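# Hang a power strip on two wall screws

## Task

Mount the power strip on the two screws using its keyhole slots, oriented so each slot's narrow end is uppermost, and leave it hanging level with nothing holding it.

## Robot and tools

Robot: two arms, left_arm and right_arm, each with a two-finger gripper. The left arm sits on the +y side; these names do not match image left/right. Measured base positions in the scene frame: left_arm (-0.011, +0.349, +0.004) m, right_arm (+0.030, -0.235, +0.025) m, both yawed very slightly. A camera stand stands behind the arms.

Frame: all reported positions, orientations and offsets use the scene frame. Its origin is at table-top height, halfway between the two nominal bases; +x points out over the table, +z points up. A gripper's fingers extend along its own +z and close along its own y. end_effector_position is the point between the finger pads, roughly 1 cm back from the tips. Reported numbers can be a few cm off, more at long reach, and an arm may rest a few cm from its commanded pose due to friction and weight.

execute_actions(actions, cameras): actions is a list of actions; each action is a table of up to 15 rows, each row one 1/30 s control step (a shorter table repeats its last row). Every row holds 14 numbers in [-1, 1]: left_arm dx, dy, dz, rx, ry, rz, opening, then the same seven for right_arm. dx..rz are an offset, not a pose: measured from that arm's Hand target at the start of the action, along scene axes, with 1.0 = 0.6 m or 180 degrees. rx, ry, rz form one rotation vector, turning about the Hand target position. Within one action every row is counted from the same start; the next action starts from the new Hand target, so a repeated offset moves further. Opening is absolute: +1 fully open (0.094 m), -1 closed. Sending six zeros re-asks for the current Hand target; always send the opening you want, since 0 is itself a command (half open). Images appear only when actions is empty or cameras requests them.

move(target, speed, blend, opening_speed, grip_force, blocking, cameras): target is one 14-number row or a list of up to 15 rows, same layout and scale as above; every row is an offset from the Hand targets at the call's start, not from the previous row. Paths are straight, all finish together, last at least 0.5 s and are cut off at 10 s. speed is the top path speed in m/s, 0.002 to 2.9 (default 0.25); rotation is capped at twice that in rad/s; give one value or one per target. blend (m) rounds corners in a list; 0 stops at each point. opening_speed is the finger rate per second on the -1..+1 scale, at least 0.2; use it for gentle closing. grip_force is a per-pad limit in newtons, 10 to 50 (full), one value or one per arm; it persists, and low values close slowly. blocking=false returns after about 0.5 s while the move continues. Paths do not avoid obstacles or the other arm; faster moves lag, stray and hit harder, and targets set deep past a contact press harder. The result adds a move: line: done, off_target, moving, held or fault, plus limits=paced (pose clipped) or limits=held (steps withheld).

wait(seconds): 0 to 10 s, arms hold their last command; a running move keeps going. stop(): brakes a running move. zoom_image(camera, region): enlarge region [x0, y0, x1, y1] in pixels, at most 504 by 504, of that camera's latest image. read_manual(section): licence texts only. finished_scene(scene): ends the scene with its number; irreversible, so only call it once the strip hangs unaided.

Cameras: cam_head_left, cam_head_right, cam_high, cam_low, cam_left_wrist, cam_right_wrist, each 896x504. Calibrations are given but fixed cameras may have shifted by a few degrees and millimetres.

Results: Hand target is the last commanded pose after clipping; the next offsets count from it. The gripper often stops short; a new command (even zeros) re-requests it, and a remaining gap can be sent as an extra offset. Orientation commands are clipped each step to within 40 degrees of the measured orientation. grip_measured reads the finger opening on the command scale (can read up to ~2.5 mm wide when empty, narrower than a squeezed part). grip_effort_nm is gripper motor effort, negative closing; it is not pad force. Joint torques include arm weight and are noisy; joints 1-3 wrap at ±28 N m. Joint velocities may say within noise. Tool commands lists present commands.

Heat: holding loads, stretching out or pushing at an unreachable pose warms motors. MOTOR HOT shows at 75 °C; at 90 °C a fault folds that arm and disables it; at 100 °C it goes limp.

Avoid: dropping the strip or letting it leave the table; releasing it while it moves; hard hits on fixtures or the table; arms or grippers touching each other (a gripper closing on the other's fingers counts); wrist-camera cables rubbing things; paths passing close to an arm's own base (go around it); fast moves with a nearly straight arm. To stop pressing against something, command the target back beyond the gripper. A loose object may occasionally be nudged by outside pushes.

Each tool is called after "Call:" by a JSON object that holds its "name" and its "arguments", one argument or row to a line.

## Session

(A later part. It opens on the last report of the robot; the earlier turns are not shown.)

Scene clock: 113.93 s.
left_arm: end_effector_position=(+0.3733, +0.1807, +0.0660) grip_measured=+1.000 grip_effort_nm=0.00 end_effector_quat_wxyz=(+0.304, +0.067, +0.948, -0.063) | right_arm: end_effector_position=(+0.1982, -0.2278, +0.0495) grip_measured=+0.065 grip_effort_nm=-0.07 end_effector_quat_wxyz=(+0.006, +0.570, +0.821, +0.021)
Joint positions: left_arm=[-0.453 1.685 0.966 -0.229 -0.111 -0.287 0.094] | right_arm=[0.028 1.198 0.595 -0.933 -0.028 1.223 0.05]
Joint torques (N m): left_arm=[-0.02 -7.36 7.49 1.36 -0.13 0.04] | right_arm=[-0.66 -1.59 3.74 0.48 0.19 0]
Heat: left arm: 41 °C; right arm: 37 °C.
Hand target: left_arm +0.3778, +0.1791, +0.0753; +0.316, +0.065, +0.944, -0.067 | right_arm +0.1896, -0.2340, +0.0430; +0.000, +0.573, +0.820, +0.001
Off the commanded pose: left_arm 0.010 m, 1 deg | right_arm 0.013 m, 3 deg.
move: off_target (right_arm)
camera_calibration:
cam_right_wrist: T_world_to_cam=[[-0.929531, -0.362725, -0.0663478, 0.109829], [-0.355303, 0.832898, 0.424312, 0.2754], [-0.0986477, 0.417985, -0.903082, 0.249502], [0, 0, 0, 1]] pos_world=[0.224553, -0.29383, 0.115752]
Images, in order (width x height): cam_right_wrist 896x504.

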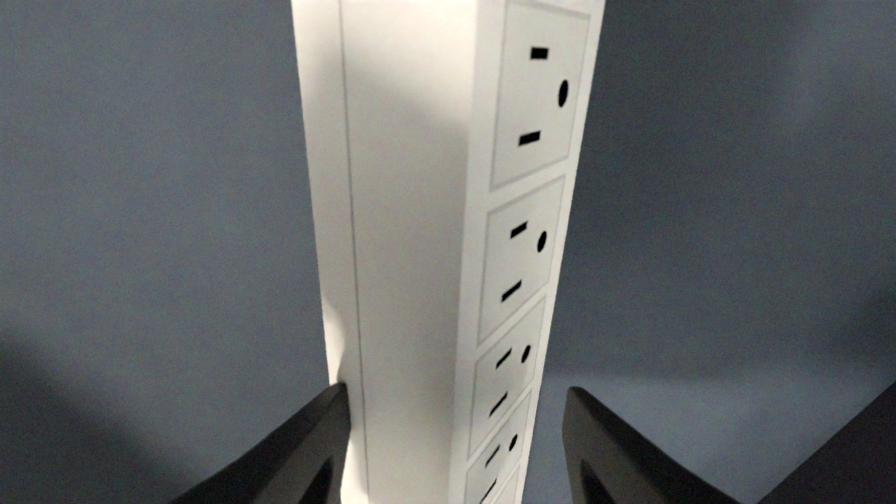

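Call:
{"name": "zoom_image", "arguments": {
  "camera": "cam_right_wrist",
  "region": [250, 300, 650, 504]
}}

Call:
{"name": "execute_actions", "arguments": {
  "actions": [],
  "cameras": ["cam_head_left","cam_head_right","cam_high","cam_right_wrist"]
}}

Call:
{"name": "zoom_image", "arguments": {
  "camera": "cam_head_left",
  "region": [400, 280, 580, 420]
}}

Call:
{"name": "zoom_image", "arguments": {
  "camera": "cam_high",
  "region": [300, 250, 420, 410]
}}

Scaled by 1.260 from the camera's 896x504 image, which has a finer 1280x720 frame.

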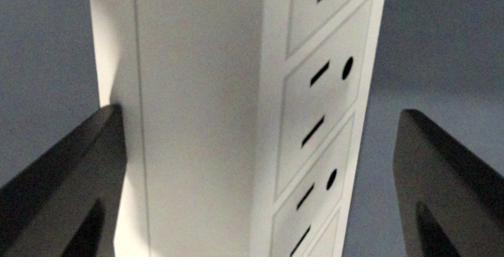

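Scene clock: 118.10 s.
left_arm: end_effector_position=(+0.3733, +0.1807, +0.0660) grip_measured=+1.000 grip_effort_nm=0.00 end_effector_quat_wxyz=(+0.304, +0.067, +0.948, -0.063) | right_arm: end_effector_position=(+0.1981, -0.2278, +0.0494) grip_measured=+0.065 grip_effort_nm=-0.07 end_effector_quat_wxyz=(+0.006, +0.570, +0.821, +0.021)
Joint positions: left_arm=[-0.453 1.685 0.966 -0.229 -0.111 -0.287 0.094] | right_arm=[0.028 1.198 0.595 -0.933 -0.028 1.223 0.05]
Joint velocities: within noise
Joint torques (N m): left_arm=[-0.05 -7.38 7.5 1.36 -0.13 0.03] | right_arm=[-0.59 -1.51 4 0.56 0.21 0.06]
Motor temperatures (°C): left_arm=[26 31 40 40 29 28 28] | right_arm=[30 29 35 37 26 25 23]
Heat: left arm: 40 °C; right arm: 37 °C.
Hand target: left_arm +0.3778, +0.1791, +0.0753; +0.316, +0.065, +0.944, -0.067 | right_arm +0.1894, -0.2340, +0.0429; +0.000, +0.573, +0.820, +0.000
Tool commands: left_gripper/opening=+1.0 right_gripper/opening=+0.064
Off the commanded pose: left_arm 0.010 m, 1 deg | right_arm 0.012 m, 3 deg.
camera_calibration:
cam_right_wrist: T_world_to_cam=[[-0.929541, -0.362754, -0.0660515, 0.109689], [-0.355194, 0.832892, 0.424415, 0.275369], [-0.0989443, 0.417972, -0.903055, 0.249461], [0, 0, 0, 1]] pos_world=[0.224453, -0.29383, 0.115651]
Images, in order (width x height): cam_head_left 896x504, cam_head_right 896x504, cam_high 896x504, cam_right_wrist 896x504.

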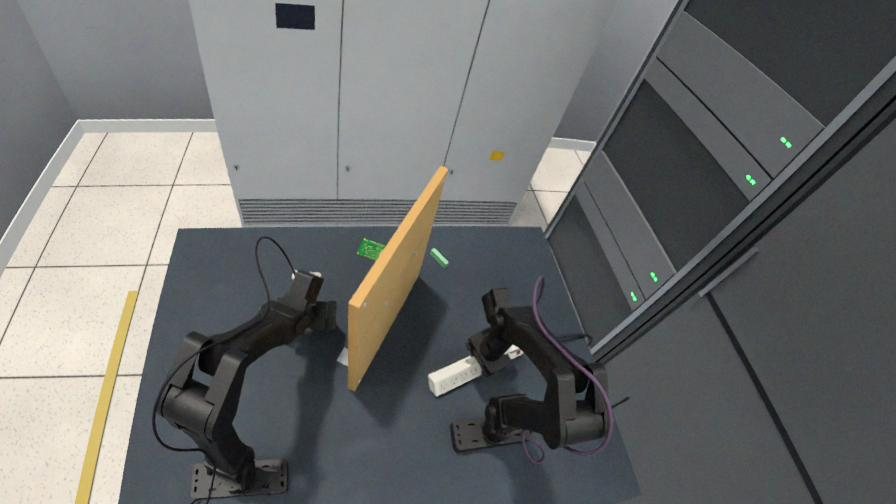

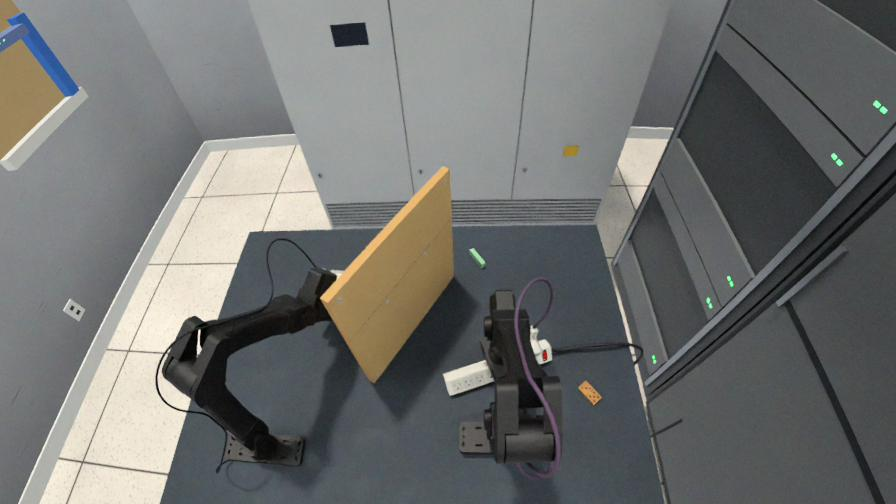

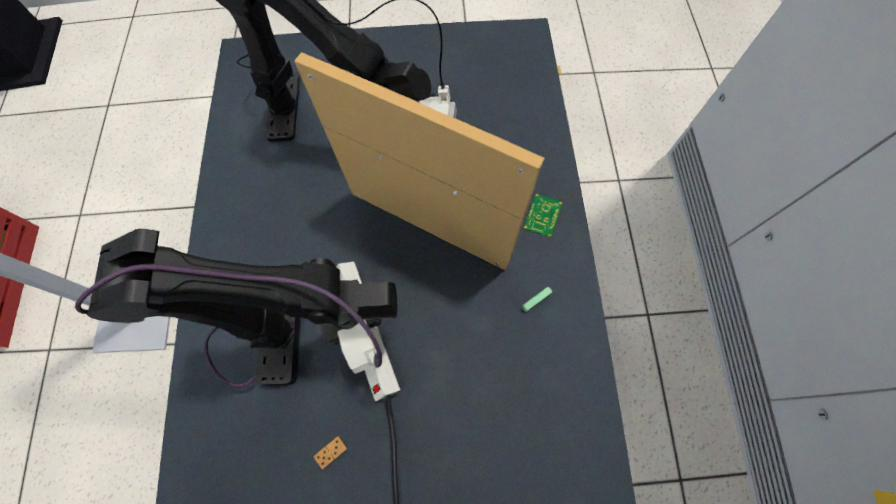

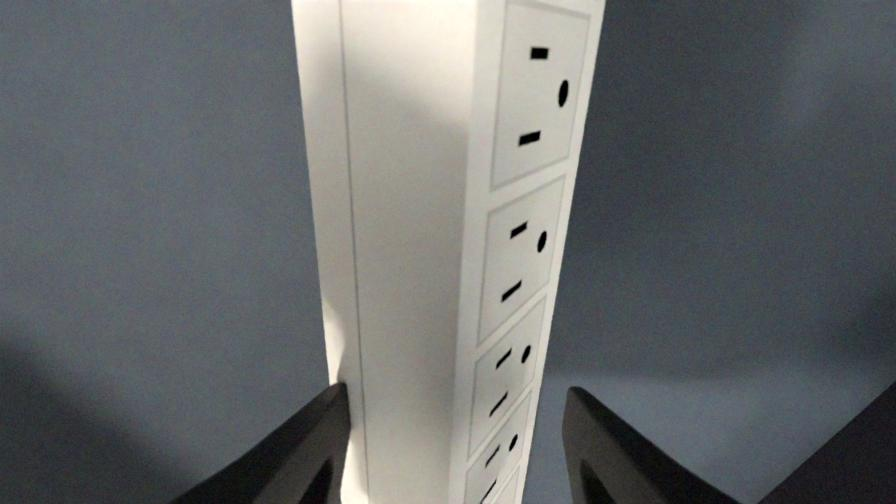

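Scaled by 2.800 from the camera's 896x504 image, which has a finer 1280x720 frame.

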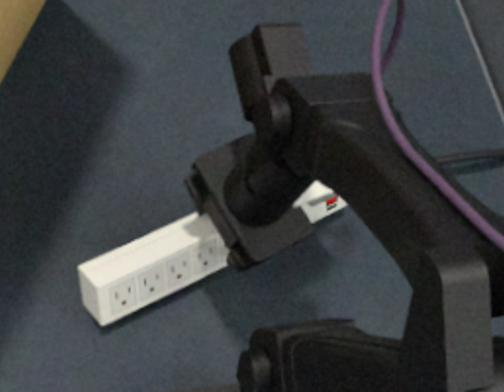

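Scaled by 3.150 from the camera's 896x504 image, which has a finer 1280x720 frame.

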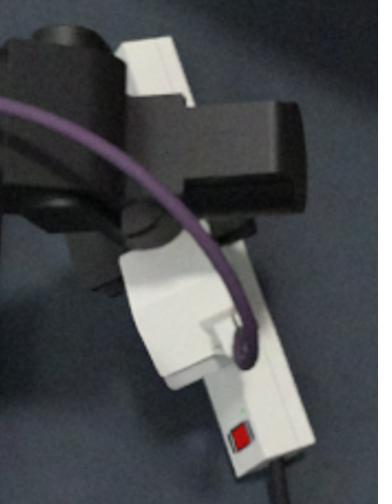

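Call:
{"name": "move", "arguments": {
  "target": [0,0,0,0,0,0,1, -0.0215,-0.0028,0.0218,0,0,0,0.064],
  "speed": 0.04,
  "cameras": ["cam_right_wrist"]
}}

Scene clock: 130.83 s.
left_arm: end_effector_position=(+0.3733, +0.1807, +0.0660) grip_measured=+1.000 grip_effort_nm=0.01 end_effector_quat_wxyz=(+0.304, +0.067, +0.948, -0.063) | right_arm: end_effector_position=(+0.1830, -0.2318, +0.0560) grip_measured=+0.065 grip_effort_nm=-0.07 end_effector_quat_wxyz=(+0.000, +0.572, +0.820, +0.011)
Joint positions: left_arm=[-0.453 1.685 0.966 -0.229 -0.111 -0.287 0.094] | right_arm=[0.016 1.14 0.59 -1.008 -0.017 1.213 0.05]
Joint torques (N m): left_arm=[-0.03 -7.36 7.49 1.36 -0.13 0.04] | right_arm=[-0.51 -3.17 4.85 0.37 0.09 -0.01]
Heat: left arm: 40 °C; right arm: 36 °C.
Hand target: left_arm +0.3778, +0.1791, +0.0753; +0.316, +0.065, +0.944, -0.067 | right_arm +0.1766, -0.2357, +0.0560; +0.000, +0.573, +0.820, +0.000
Off the commanded pose: left_arm 0.010 m, 1 deg | right_arm 0.008 m, 1 deg.
move: done
camera_calibration:
cam_right_wrist: T_world_to_cam=[[-0.931902, -0.360278, -0.0419309, 0.094319], [-0.343314, 0.838855, 0.422443, 0.269846], [-0.117023, 0.408071, -0.905419, 0.256693], [0, 0, 0, 1]] pos_world=[0.210577, -0.297129, 0.122375]
Images, in order (width x height): cam_right_wrist 896x504.

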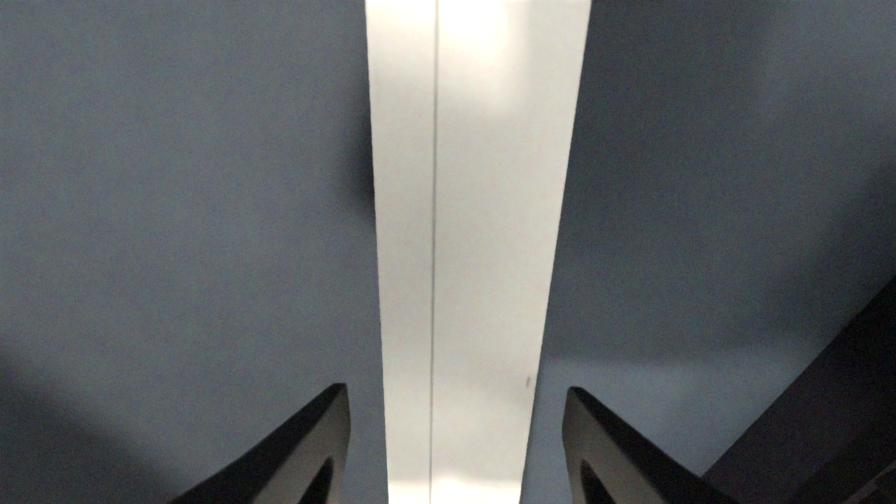

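Call:
{"name": "move", "arguments": {
  "target": [
    [0,0,0,0,0,0,1, 0,0,-0.0267,0,0,0,0.489],
    [0,0,0,0,0,0,1, 0,0,-0.0267,0,0,0,-0.6]
  ],
  "speed": 0.08,
  "grip_force": [50,35],
  "cameras": ["cam_right_wrist"]
}}

Scene clock: 135.07 s.
left_arm: end_effector_position=(+0.3733, +0.1807, +0.0660) grip_measured=+1.000 grip_effort_nm=0.00 end_effector_quat_wxyz=(+0.304, +0.067, +0.948, -0.063) | right_arm: end_effector_position=(+0.1790, -0.2318, +0.0433) grip_measured=-0.272 grip_effort_nm=-0.71 end_effector_quat_wxyz=(-0.001, +0.572, +0.821, +0.010)
Joint positions: left_arm=[-0.453 1.685 0.966 -0.229 -0.111 -0.287 0.094] | right_arm=[0.016 1.146 0.541 -0.956 -0.017 1.213 0.034]
Joint torques (N m): left_arm=[-0.03 -7.36 7.5 1.36 -0.13 0.03] | right_arm=[-0.61 -1.57 4.45 0.62 0.15 -0.01]
Heat: left arm: 40 °C; right arm: 36 °C.
Hand target: left_arm +0.3778, +0.1791, +0.0753; +0.316, +0.065, +0.944, -0.067 | right_arm +0.1766, -0.2357, +0.0400; +0.000, +0.573, +0.820, +0.001
Off the commanded pose: left_arm 0.010 m, 1 deg | right_arm 0.006 m, 1 deg.
grip_force (N): 50, 35
move: done
camera_calibration:
cam_right_wrist: T_world_to_cam=[[-0.93176, -0.361001, -0.0387575, 0.089653], [-0.342519, 0.838577, 0.423638, 0.27353], [-0.120432, 0.408004, -0.905002, 0.245382], [0, 0, 0, 1]] pos_world=[0.206776, -0.297128, 0.109669]
Images, in order (width x height): cam_right_wrist 896x504.

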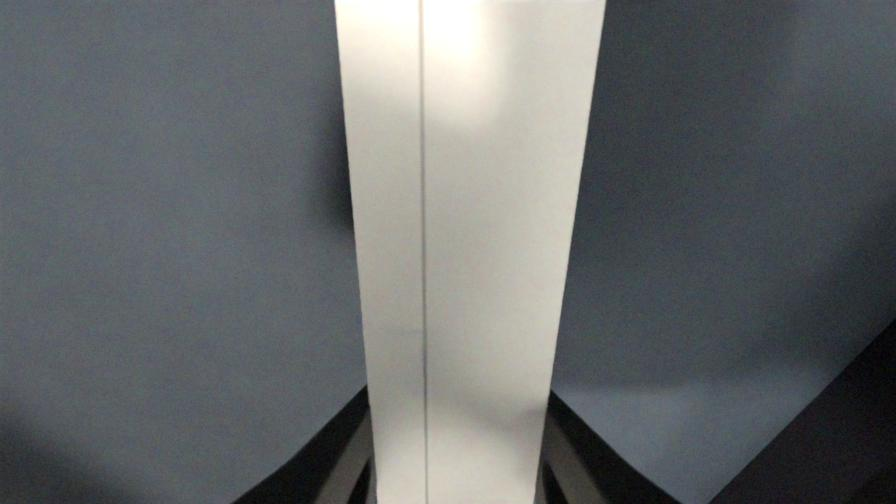

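Call:
{"name": "move", "arguments": {
  "target": [
    [0,0,0,0,0,0,1, 0,0,0.03,0,0,0,-0.6],
    [0,0,0,0,0,0,1, 0,0,0.035,-0.0863,0.2347,0,-0.6]
  ],
  "speed": 0.2,
  "blend": [0.01,0],
  "cameras": ["cam_right_wrist","cam_head_left","cam_high"]
}}

Call:
{"name": "zoom_image", "arguments": {
  "camera": "cam_head_left",
  "region": [400, 280, 580, 420]
}}

Scene clock: 141.50 s.
left_arm: end_effector_position=(+0.3733, +0.1807, +0.0660) grip_measured=+1.000 grip_effort_nm=0.00 end_effector_quat_wxyz=(+0.304, +0.067, +0.948, -0.063) | right_arm: end_effector_position=(+0.1806, -0.2313, +0.0516) grip_measured=-0.273 grip_effort_nm=-0.75 end_effector_quat_wxyz=(-0.214, +0.535, +0.765, -0.288)
Joint positions: left_arm=[-0.453 1.685 0.966 -0.229 -0.111 -0.287 0.094] | right_arm=[0.174 1.936 1.048 -1.41 0.112 1.417 0.034]
Joint torques (N m): left_arm=[-0.02 -7.36 7.5 1.36 -0.13 0.04] | right_arm=[0.35 -6.46 4.72 -1.25 0.26 0.16]
Heat: left arm: 40 °C; right arm: 36 °C.
Hand target: left_arm +0.3778, +0.1791, +0.0753; +0.316, +0.065, +0.944, -0.067 | right_arm +0.1766, -0.2357, +0.0610; -0.219, +0.529, +0.757, -0.313
Off the commanded pose: left_arm 0.010 m, 1 deg | right_arm 0.011 m, 3 deg.
grip_force (N): 50, 35
move: off_target (right_arm); blend cut to 0.0089 m at target 1
camera_calibration:
cam_right_wrist: T_world_to_cam=[[-0.704357, -0.282321, 0.651288, 0.0331624], [-0.0615776, 0.938349, 0.340161, 0.246799], [-0.70717, 0.19949, -0.678317, 0.298892], [0, 0, 0, 1]] pos_world=[0.249923, -0.281847, 0.0971939]
Images, in order (width x height): cam_head_left 896x504, cam_high 896x504, cam_right_wrist 896x504.

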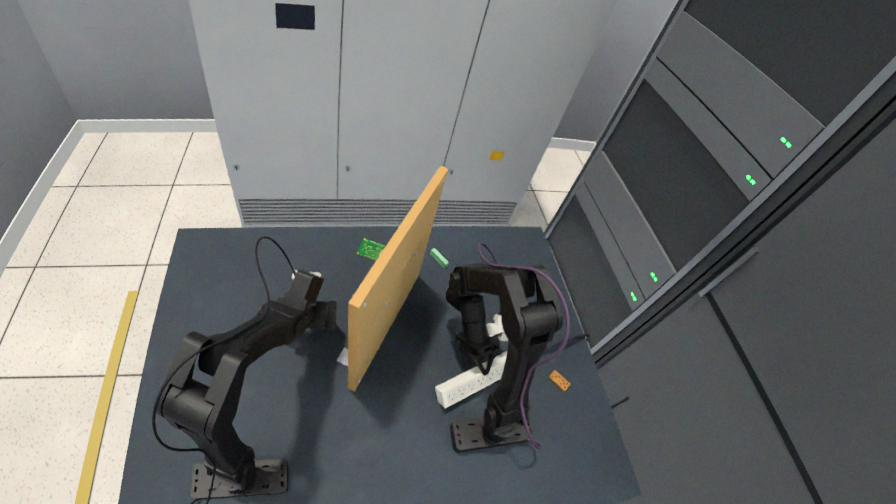

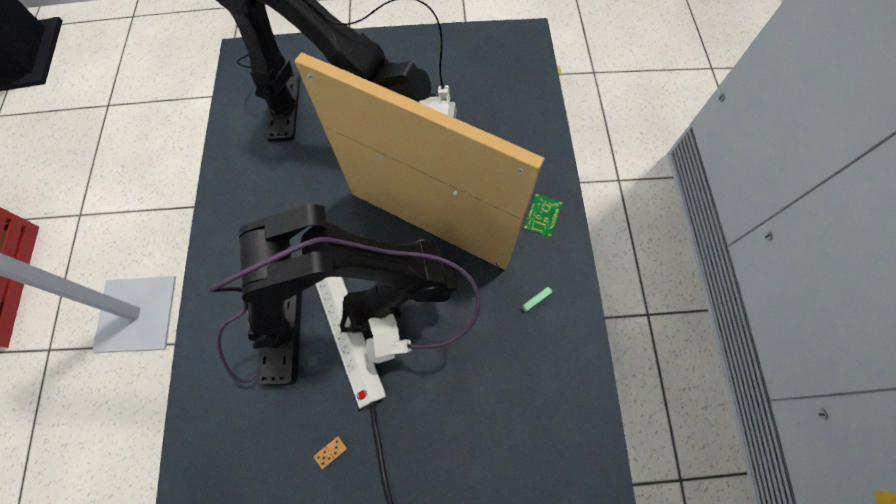

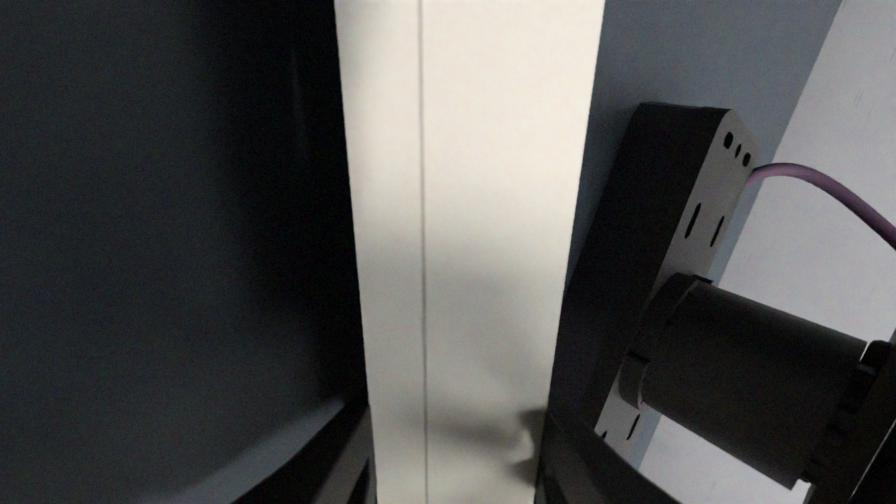

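Scaled by 2.800 from the camera's 896x504 image, which has a finer 1280x720 frame.

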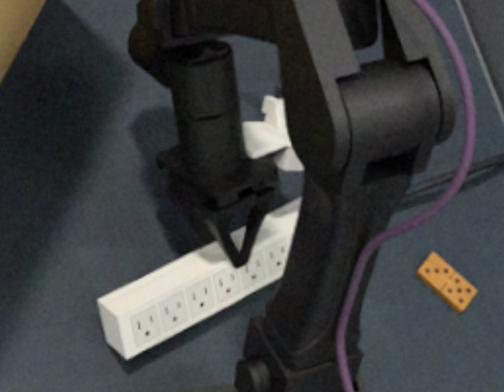

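Call:
{"name": "move", "arguments": {
  "target": [0,0,0,0,0,0,1, 0,0,-0.0125,0,0,0,-0.6],
  "speed": 0.05,
  "cameras": ["cam_right_wrist"]
}}

Scene clock: 143.57 s.
left_arm: end_effector_position=(+0.3733, +0.1807, +0.0660) grip_measured=+1.000 grip_effort_nm=0.00 end_effector_quat_wxyz=(+0.304, +0.067, +0.948, -0.063) | right_arm: end_effector_position=(+0.1792, -0.2316, +0.0497) grip_measured=-0.273 grip_effort_nm=-0.76 end_effector_quat_wxyz=(-0.219, +0.533, +0.763, -0.293)
Joint positions: left_arm=[-0.453 1.685 0.966 -0.229 -0.111 -0.287 0.094] | right_arm=[0.174 1.951 1.048 -1.41 0.113 1.417 0.034]
Joint torques (N m): left_arm=[-0.02 -7.36 7.5 1.36 -0.13 0.03] | right_arm=[0.28 -6.5 3.85 -1.01 0.21 0.2]
Heat: left arm: 40 °C; right arm: 36 °C.
Hand target: left_arm +0.3778, +0.1791, +0.0753; +0.316, +0.065, +0.944, -0.067 | right_arm +0.1767, -0.2357, +0.0534; -0.219, +0.529, +0.757, -0.314
Off the commanded pose: left_arm 0.010 m, 1 deg | right_arm 0.006 m, 2 deg.
grip_force (N): 50, 35
move: done
camera_calibration:
cam_right_wrist: T_world_to_cam=[[-0.69457, -0.280402, 0.662531, 0.031509], [-0.0564843, 0.939329, 0.338335, 0.246995], [-0.717205, 0.197574, -0.668268, 0.297494], [0, 0, 0, 1]] pos_world=[0.2492, -0.281952, 0.0943625]
Images, in order (width x height): cam_right_wrist 896x504.

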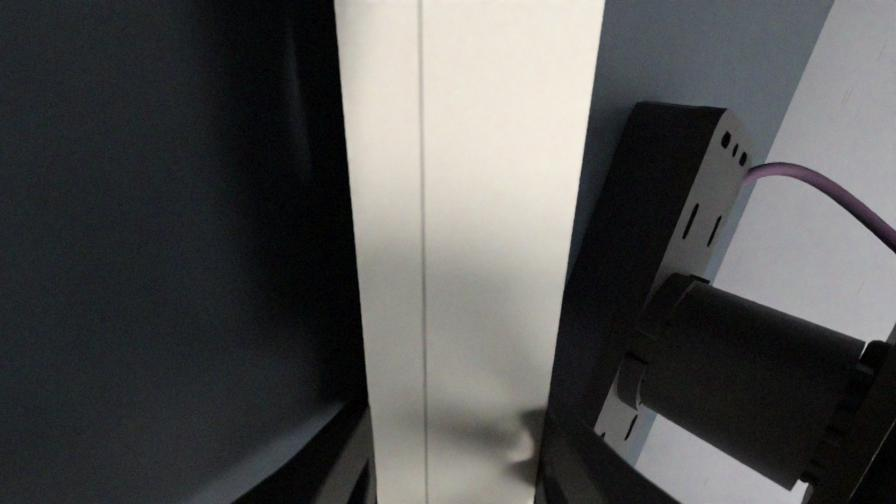

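Call:
{"name": "move", "arguments": {
  "target": [0,0,0,0,0,0,1, 0,0,-0.0117,0,0,0,-0.6],
  "speed": 0.05,
  "cameras": ["cam_head_left"]
}}

Call:
{"name": "zoom_image", "arguments": {
  "camera": "cam_head_left",
  "region": [400, 310, 540, 420]
}}

Scene clock: 144.97 s.
left_arm: end_effector_position=(+0.3733, +0.1807, +0.0660) grip_measured=+1.000 grip_effort_nm=0.00 end_effector_quat_wxyz=(+0.304, +0.067, +0.948, -0.063) | right_arm: end_effector_position=(+0.1797, -0.2324, +0.0460) grip_measured=-0.273 grip_effort_nm=-0.76 end_effector_quat_wxyz=(-0.218, +0.534, +0.761, -0.297)
Joint positions: left_arm=[-0.453 1.685 0.966 -0.229 -0.111 -0.287 0.094] | right_arm=[0.174 1.967 1.048 -1.4 0.117 1.423 0.034]
Joint torques (N m): left_arm=[-0.03 -7.36 7.5 1.37 -0.13 0.03] | right_arm=[0.46 -6.42 3.17 -0.89 0.2 0.12]
Heat: left arm: 40 °C; right arm: 36 °C.
Hand target: left_arm +0.3778, +0.1791, +0.0753; +0.316, +0.065, +0.944, -0.067 | right_arm +0.1766, -0.2357, +0.0465; -0.219, +0.529, +0.757, -0.314
Off the commanded pose: left_arm 0.010 m, 1 deg | right_arm 0.005 m, 2 deg.
grip_force (N): 50, 35
move: done
Images, in order (width x height): cam_head_left 896x504.

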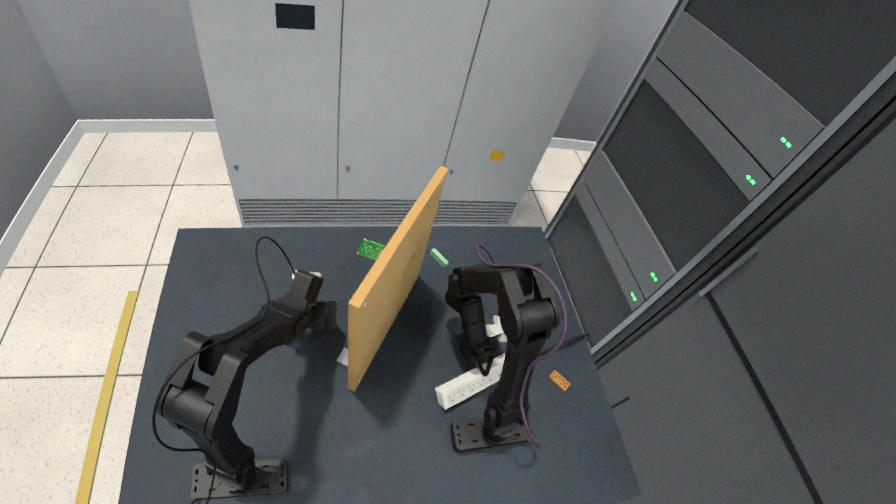

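Scaled by 3.600 from the camera's 896x504 image, which has a finer 1280x720 frame.

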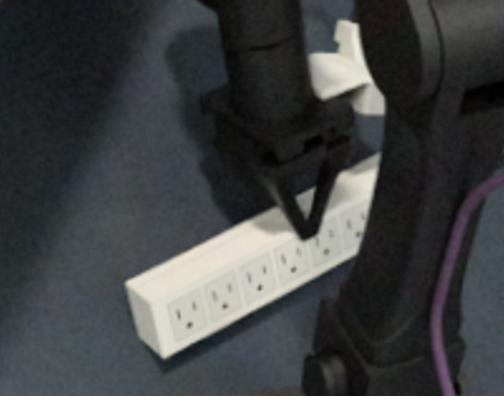

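Call:
{"name": "move", "arguments": {
  "target": [0,0,0,0,0,0,1, 0,0,0,0,0,0,0.45],
  "speed": 0.05,
  "opening_speed": 0.5,
  "cameras": ["cam_head_left","cam_right_wrist"]
}}

Call:
{"name": "zoom_image", "arguments": {
  "camera": "cam_head_left",
  "region": [400, 310, 540, 420]
}}

Scene clock: 148.20 s.
left_arm: end_effector_position=(+0.3733, +0.1807, +0.0660) grip_measured=+1.000 grip_effort_nm=0.00 end_effector_quat_wxyz=(+0.304, +0.067, +0.948, -0.063) | right_arm: end_effector_position=(+0.1799, -0.2329, +0.0460) grip_measured=+0.448 grip_effort_nm=0.09 end_effector_quat_wxyz=(-0.217, +0.533, +0.761, -0.298)
Joint positions: left_arm=[-0.453 1.685 0.966 -0.229 -0.111 -0.287 0.094] | right_arm=[0.174 1.967 1.048 -1.4 0.12 1.424 0.068]
Joint torques (N m): left_arm=[-0.03 -7.36 7.51 1.36 -0.13 0.04] | right_arm=[0.46 -6.38 3 -0.92 0.16 0.17]
Heat: left arm: 40 °C; right arm: 36 °C.
Hand target: left_arm +0.3778, +0.1791, +0.0753; +0.316, +0.065, +0.944, -0.067 | right_arm +0.1766, -0.2357, +0.0465; -0.219, +0.529, +0.757, -0.314
Off the commanded pose: left_arm 0.010 m, 1 deg | right_arm 0.004 m, 2 deg.
grip_force (N): 50, 35
move: done
camera_calibration:
cam_right_wrist: T_world_to_cam=[[-0.692214, -0.273615, 0.667813, 0.034959], [-0.0557742, 0.942858, 0.328493, 0.250685], [-0.719534, 0.190141, -0.667921, 0.294375], [0, 0, 0, 1]] pos_world=[0.249994, -0.282768, 0.0909251]
Images, in order (width x height): cam_head_left 896x504, cam_right_wrist 896x504.

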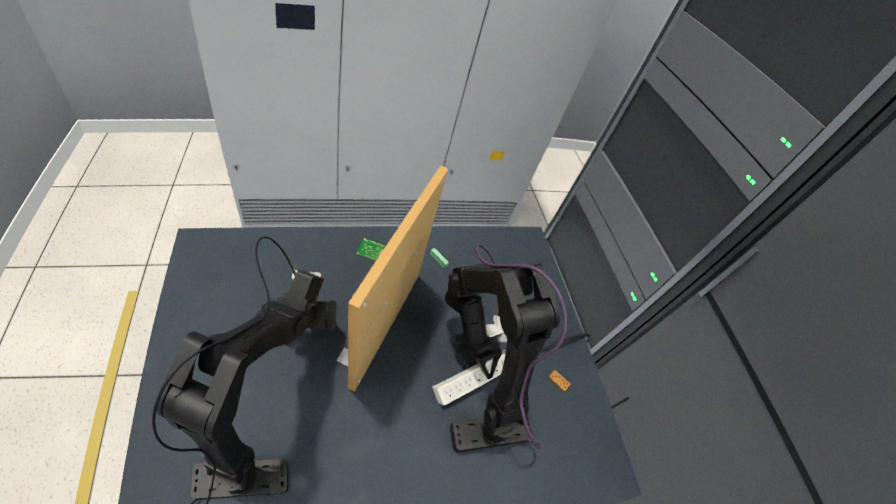

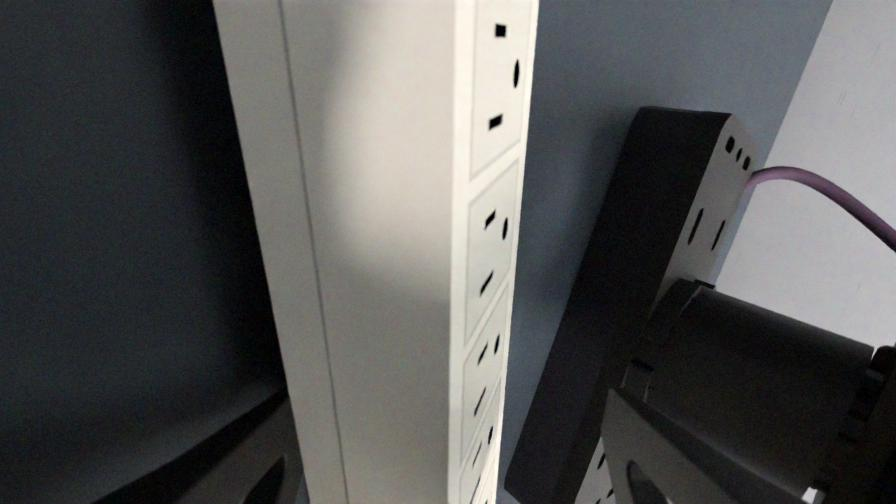

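Scaled by 3.600 from the camera's 896x504 image, which has a finer 1280x720 frame.

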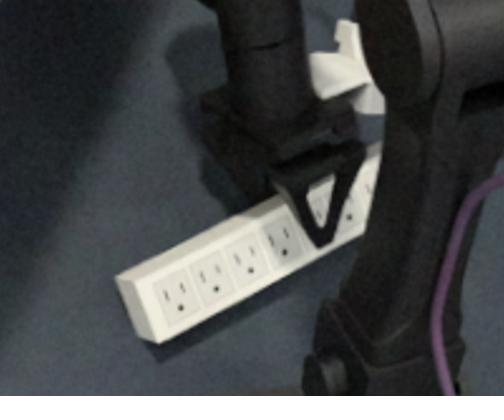

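Call:
{"name": "move", "arguments": {
  "target": [0,0,0,0,0,0,1, 0.0188,0.0069,0.005,0,0,0,0.70],
  "speed": 0.02,
  "opening_speed": 0.3,
  "cameras": ["cam_right_wrist"]
}}

Scene clock: 150.23 s.
left_arm: end_effector_position=(+0.3733, +0.1807, +0.0660) grip_measured=+1.000 grip_effort_nm=0.00 end_effector_quat_wxyz=(+0.304, +0.067, +0.948, -0.063) | right_arm: end_effector_position=(+0.1867, -0.2311, +0.0479) grip_measured=+0.698 grip_effort_nm=0.09 end_effector_quat_wxyz=(-0.219, +0.531, +0.760, -0.302)
Joint positions: left_arm=[-0.453 1.685 0.966 -0.229 -0.111 -0.287 0.094] | right_arm=[0.179 1.994 1.089 -1.424 0.121 1.427 0.08]
Joint torques (N m): left_arm=[-0.03 -7.36 7.5 1.36 -0.13 0.04] | right_arm=[0.75 -6.5 4.66 -0.97 0.08 0.14]
Heat: left arm: 40 °C; right arm: 36 °C.
Hand target: left_arm +0.3778, +0.1791, +0.0753; +0.316, +0.065, +0.944, -0.067 | right_arm +0.1879, -0.2316, +0.0495; -0.219, +0.529, +0.757, -0.314
Off the commanded pose: left_arm 0.010 m, 1 deg | right_arm 0.002 m, 1 deg.
grip_force (N): 50, 35
move: done
camera_calibration:
cam_right_wrist: T_world_to_cam=[[-0.685274, -0.273134, 0.675127, 0.0373544], [-0.0556365, 0.943934, 0.325411, 0.24909], [-0.726157, 0.185434, -0.66205, 0.300092], [0, 0, 0, 1]] pos_world=[0.25737, -0.280569, 0.0924001]
Images, in order (width x height): cam_right_wrist 896x504.

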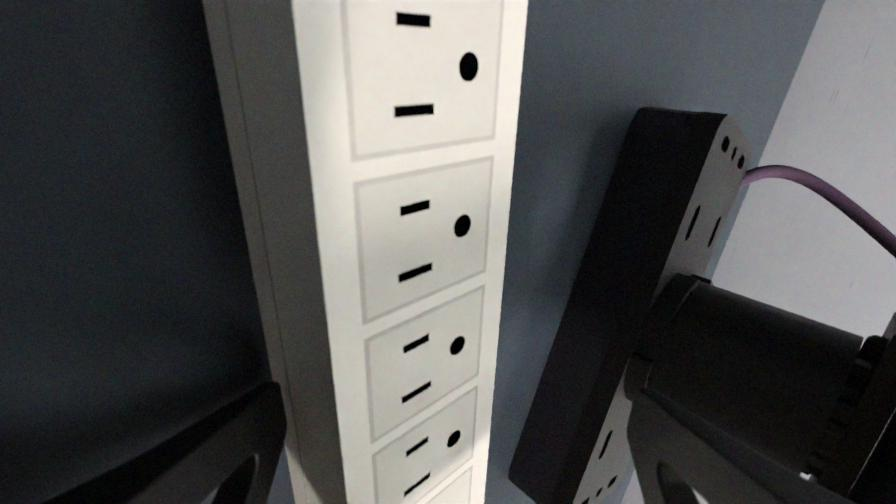

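Call:
{"name": "move", "arguments": {
  "target": [
    [0,0,0,0,0,0,1, 0.0867,0.0293,0.0973,0,0,0,0.70],
    [0,0,0,0,0,0,1, -0.0365,0.1047,0.1442,0.0863,-0.2347,0,0.70]
  ],
  "speed": 0.25,
  "blend": [0.02,0],
  "cameras": ["cam_right_wrist","cam_head_left","cam_high"]
}}

Call:
{"name": "zoom_image", "arguments": {
  "camera": "cam_right_wrist",
  "region": [300, 300, 600, 504]
}}

Scene clock: 154.97 s.
left_arm: end_effector_position=(+0.3733, +0.1807, +0.0660) grip_measured=+1.000 grip_effort_nm=0.00 end_effector_quat_wxyz=(+0.304, +0.067, +0.948, -0.063) | right_arm: end_effector_position=(+0.1661, -0.1689, +0.1379) grip_measured=+0.698 grip_effort_nm=0.09 end_effector_quat_wxyz=(-0.004, +0.572, +0.820, -0.002)
Joint positions: left_arm=[-0.453 1.685 0.966 -0.229 -0.111 -0.287 0.094] | right_arm=[0.461 1.104 0.901 -1.374 -0.005 1.659 0.08]
Joint torques (N m): left_arm=[-0.03 -7.36 7.5 1.36 -0.12 0.03] | right_arm=[0.54 -2.47 4.42 0.61 0.03 0.15]
Heat: left arm: 40 °C; right arm: 36 °C.
Hand target: left_arm +0.3778, +0.1791, +0.0753; +0.316, +0.065, +0.944, -0.067 | right_arm +0.1660, -0.1687, +0.1360; +0.000, +0.573, +0.820, +0.001
Off the commanded pose: left_arm 0.010 m, 1 deg | right_arm 0.002 m, 1 deg.
grip_force (N): 50, 35
move: done
camera_calibration:
cam_right_wrist: T_world_to_cam=[[-0.932381, -0.361089, -0.0167658, 0.101058], [-0.334791, 0.845126, 0.416746, 0.176952], [-0.136313, 0.394179, -0.908868, 0.304595], [0, 0, 0, 1]] pos_world=[0.194987, -0.23312, 0.204787]
Images, in order (width x height): cam_head_left 896x504, cam_high 896x504, cam_right_wrist 896x504.

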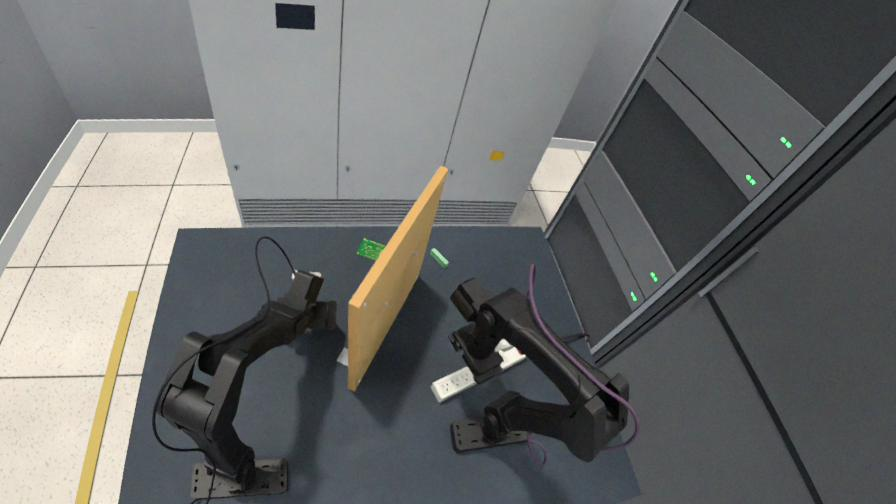

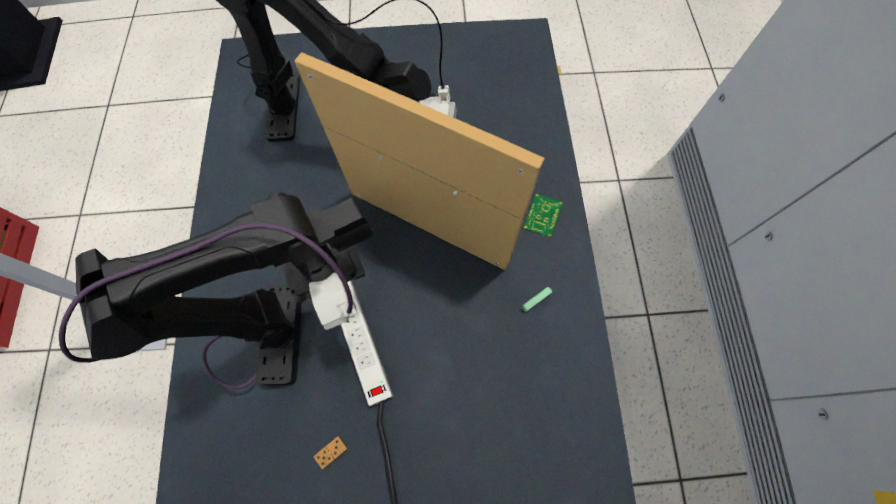

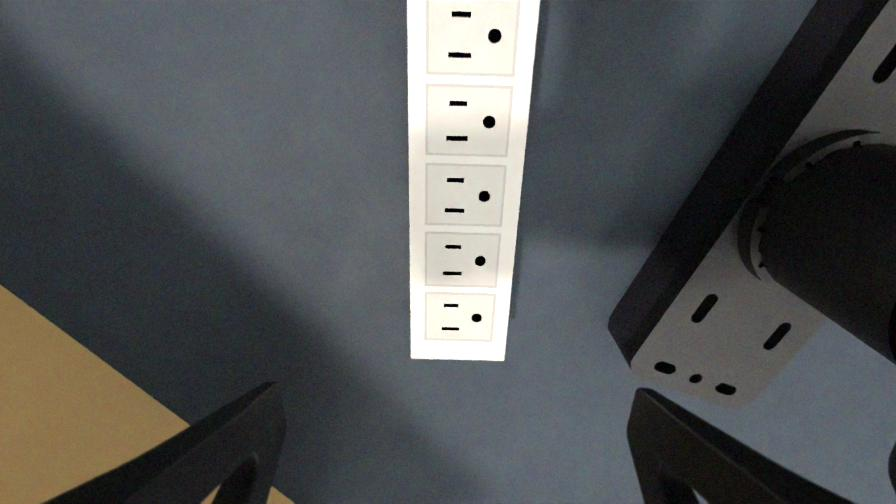

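Scaled by 1.680 from the camera's 896x504 image, which has a finer 1280x720 frame.

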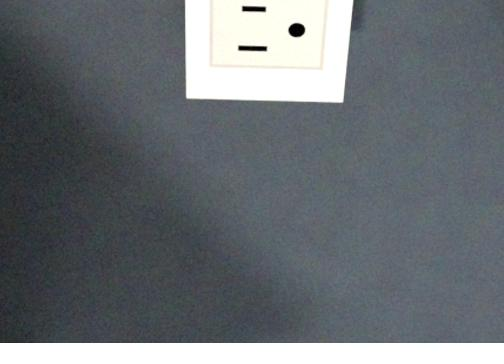

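Call:
{"name": "move", "arguments": {
  "target": [0,0,0,0,0,0,1, 0.0378,-0.1303,-0.1133,0,0,-0.0056,0.70],
  "speed": 0.2,
  "cameras": ["cam_right_wrist"]
}}

Scene clock: 168.87 s.
left_arm: end_effector_position=(+0.3733, +0.1807, +0.0660) grip_measured=+1.000 grip_effort_nm=0.01 end_effector_quat_wxyz=(+0.304, +0.067, +0.948, -0.063) | right_arm: end_effector_position=(+0.1890, -0.2465, +0.0717) grip_measured=+0.698 grip_effort_nm=0.09 end_effector_quat_wxyz=(+0.001, +0.579, +0.815, +0.000)
Joint positions: left_arm=[-0.453 1.685 0.966 -0.229 -0.111 -0.287 0.094] | right_arm=[-0.055 1.161 0.667 -1.074 0.002 1.161 0.08]
Joint torques (N m): left_arm=[-0.02 -7.38 7.51 1.36 -0.13 0.04] | right_arm=[-0.51 -1.48 4.51 0.7 -0.07 0.03]
Heat: left arm: 41 °C; right arm: 35 °C.
Hand target: left_arm +0.3778, +0.1791, +0.0753; +0.316, +0.065, +0.944, -0.067 | right_arm +0.1888, -0.2469, +0.0681; +0.000, +0.580, +0.815, +0.001
Off the commanded pose: left_arm 0.010 m, 1 deg | right_arm 0.004 m, 0 deg.
grip_force (N): 50, 35
move: done
camera_calibration:
cam_right_wrist: T_world_to_cam=[[-0.938752, -0.34366, -0.0253387, 0.0994336], [-0.323258, 0.852774, 0.41022, 0.278077], [-0.119368, 0.393286, -0.911634, 0.274835], [0, 0, 0, 1]] pos_world=[0.216041, -0.311054, 0.138996]
Images, in order (width x height): cam_right_wrist 896x504.

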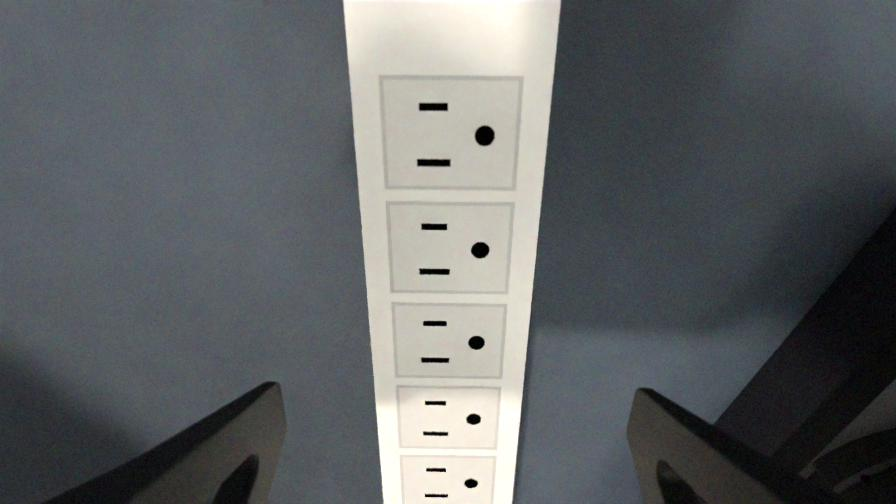

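Call:
{"name": "zoom_image", "arguments": {
  "camera": "cam_right_wrist",
  "region": [320, 0, 580, 100]
}}

Call:
{"name": "zoom_image", "arguments": {
  "camera": "cam_right_wrist",
  "region": [320, 404, 580, 504]
}}

Scaled by 1.938 from the camera's 896x504 image, which has a finer 1280x720 frame.

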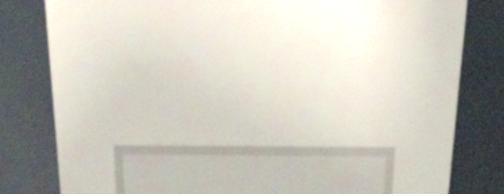

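Scaled by 1.938 from the camera's 896x504 image, which has a finer 1280x720 frame.

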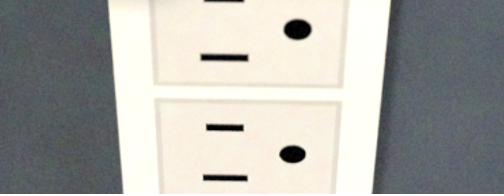

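Call:
{"name": "move", "arguments": {
  "target": [
    [0,0,0,0,0,0,1, 0.0053,-0.0068,-0.075,0,0,0,0.70],
    [0,0,0,0,0,0,1, 0.0053,-0.0068,-0.075,0,0,0,-0.5]
  ],
  "speed": 0.08,
  "grip_force": [50,35],
  "cameras": ["cam_right_wrist"]
}}

Scene clock: 178.57 s.
left_arm: end_effector_position=(+0.3733, +0.1807, +0.0660) grip_measured=+1.000 grip_effort_nm=0.00 end_effector_quat_wxyz=(+0.304, +0.067, +0.948, -0.063) | right_arm: end_effector_position=(+0.1926, -0.2505, +0.0263) grip_measured=-0.035 grip_effort_nm=-0.72 end_effector_quat_wxyz=(+0.001, +0.579, +0.815, +0.000)
Joint positions: left_arm=[-0.453 1.685 0.966 -0.229 -0.111 -0.287 0.094] | right_arm=[-0.079 1.264 0.536 -0.841 0.001 1.137 0.045]
Joint torques (N m): left_arm=[-0.03 -7.36 7.5 1.36 -0.13 0.04] | right_arm=[-0.42 -2.06 4.18 0.67 -0.06 -0.05]
Heat: left arm: 41 °C; right arm: 35 °C.
Hand target: left_arm +0.3778, +0.1791, +0.0753; +0.316, +0.065, +0.944, -0.067 | right_arm +0.1919, -0.2510, +0.0230; +0.000, +0.580, +0.815, +0.001
Off the commanded pose: left_arm 0.010 m, 1 deg | right_arm 0.003 m, 0 deg.
grip_force (N): 50, 35
move: done
camera_calibration:
cam_right_wrist: T_world_to_cam=[[-0.938628, -0.343999, -0.0253638, 0.100215], [-0.323469, 0.852306, 0.411025, 0.301216], [-0.119774, 0.394004, -0.911271, 0.235784], [0, 0, 0, 1]] pos_world=[0.21974, -0.315154, 0.0935977]
Images, in order (width x height): cam_right_wrist 896x504.

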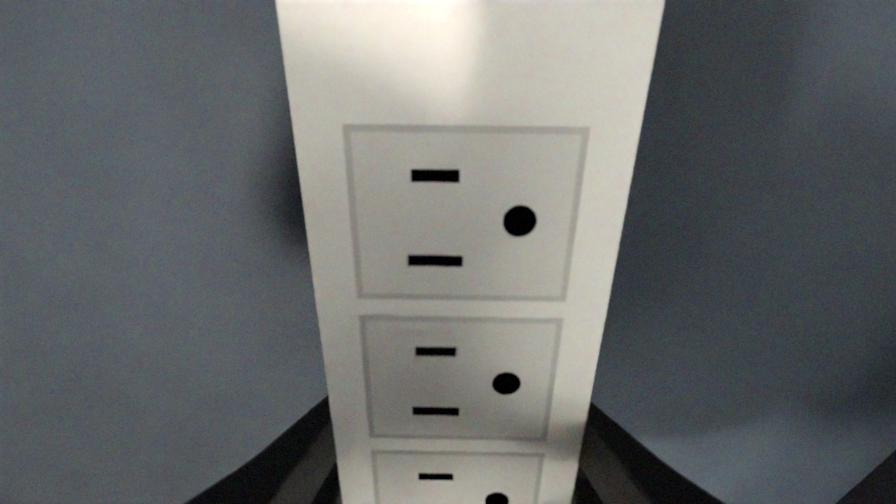

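Call:
{"name": "zoom_image", "arguments": {
  "camera": "cam_right_wrist",
  "region": [270, 0, 470, 160]
}}

Call:
{"name": "zoom_image", "arguments": {
  "camera": "cam_right_wrist",
  "region": [480, 0, 680, 160]
}}

Call:
{"name": "zoom_image", "arguments": {
  "camera": "cam_right_wrist",
  "region": [300, 270, 500, 430]
}}

Call:
{"name": "zoom_image", "arguments": {
  "camera": "cam_right_wrist",
  "region": [460, 270, 660, 430]
}}

Call:
{"name": "zoom_image", "arguments": {
  "camera": "cam_right_wrist",
  "region": [300, 400, 620, 504]
}}

Scaled by 2.520 from the camera's 896x504 image, which has a finer 1280x720 frame.

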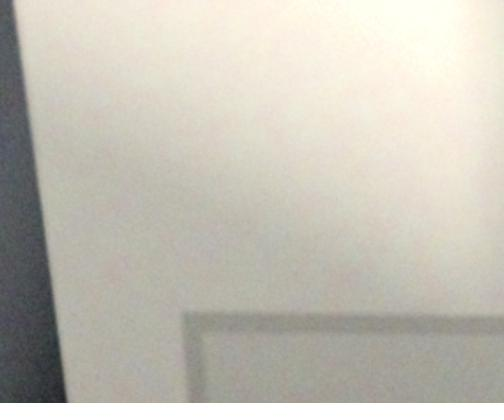

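Scaled by 2.520 from the camera's 896x504 image, which has a finer 1280x720 frame.

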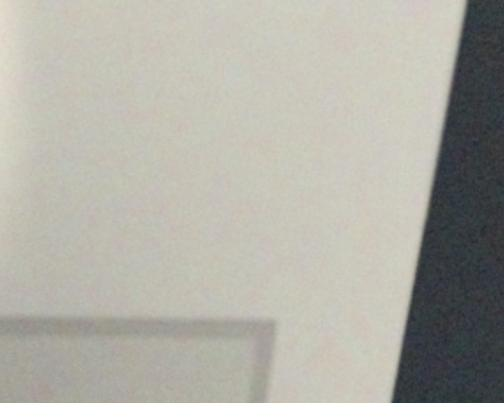

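Scaled by 2.520 from the camera's 896x504 image, which has a finer 1280x720 frame.

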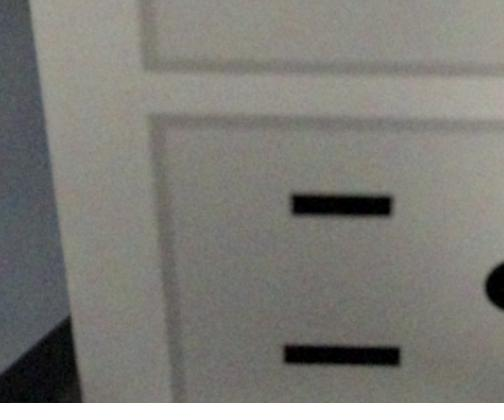

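Scaled by 2.520 from the camera's 896x504 image, which has a finer 1280x720 frame.

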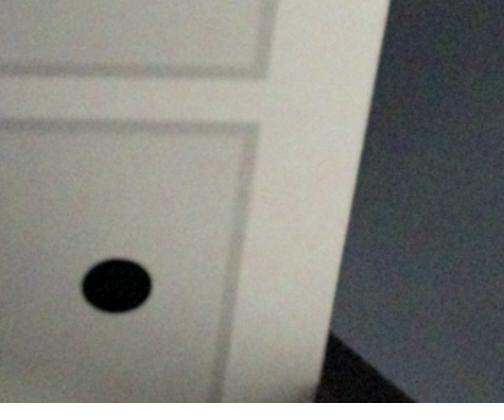

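Scaled by 1.575 from the camera's 896x504 image, which has a finer 1280x720 frame.

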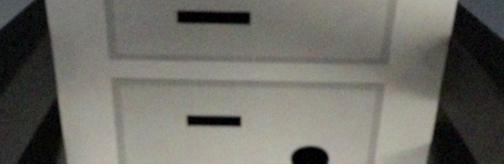

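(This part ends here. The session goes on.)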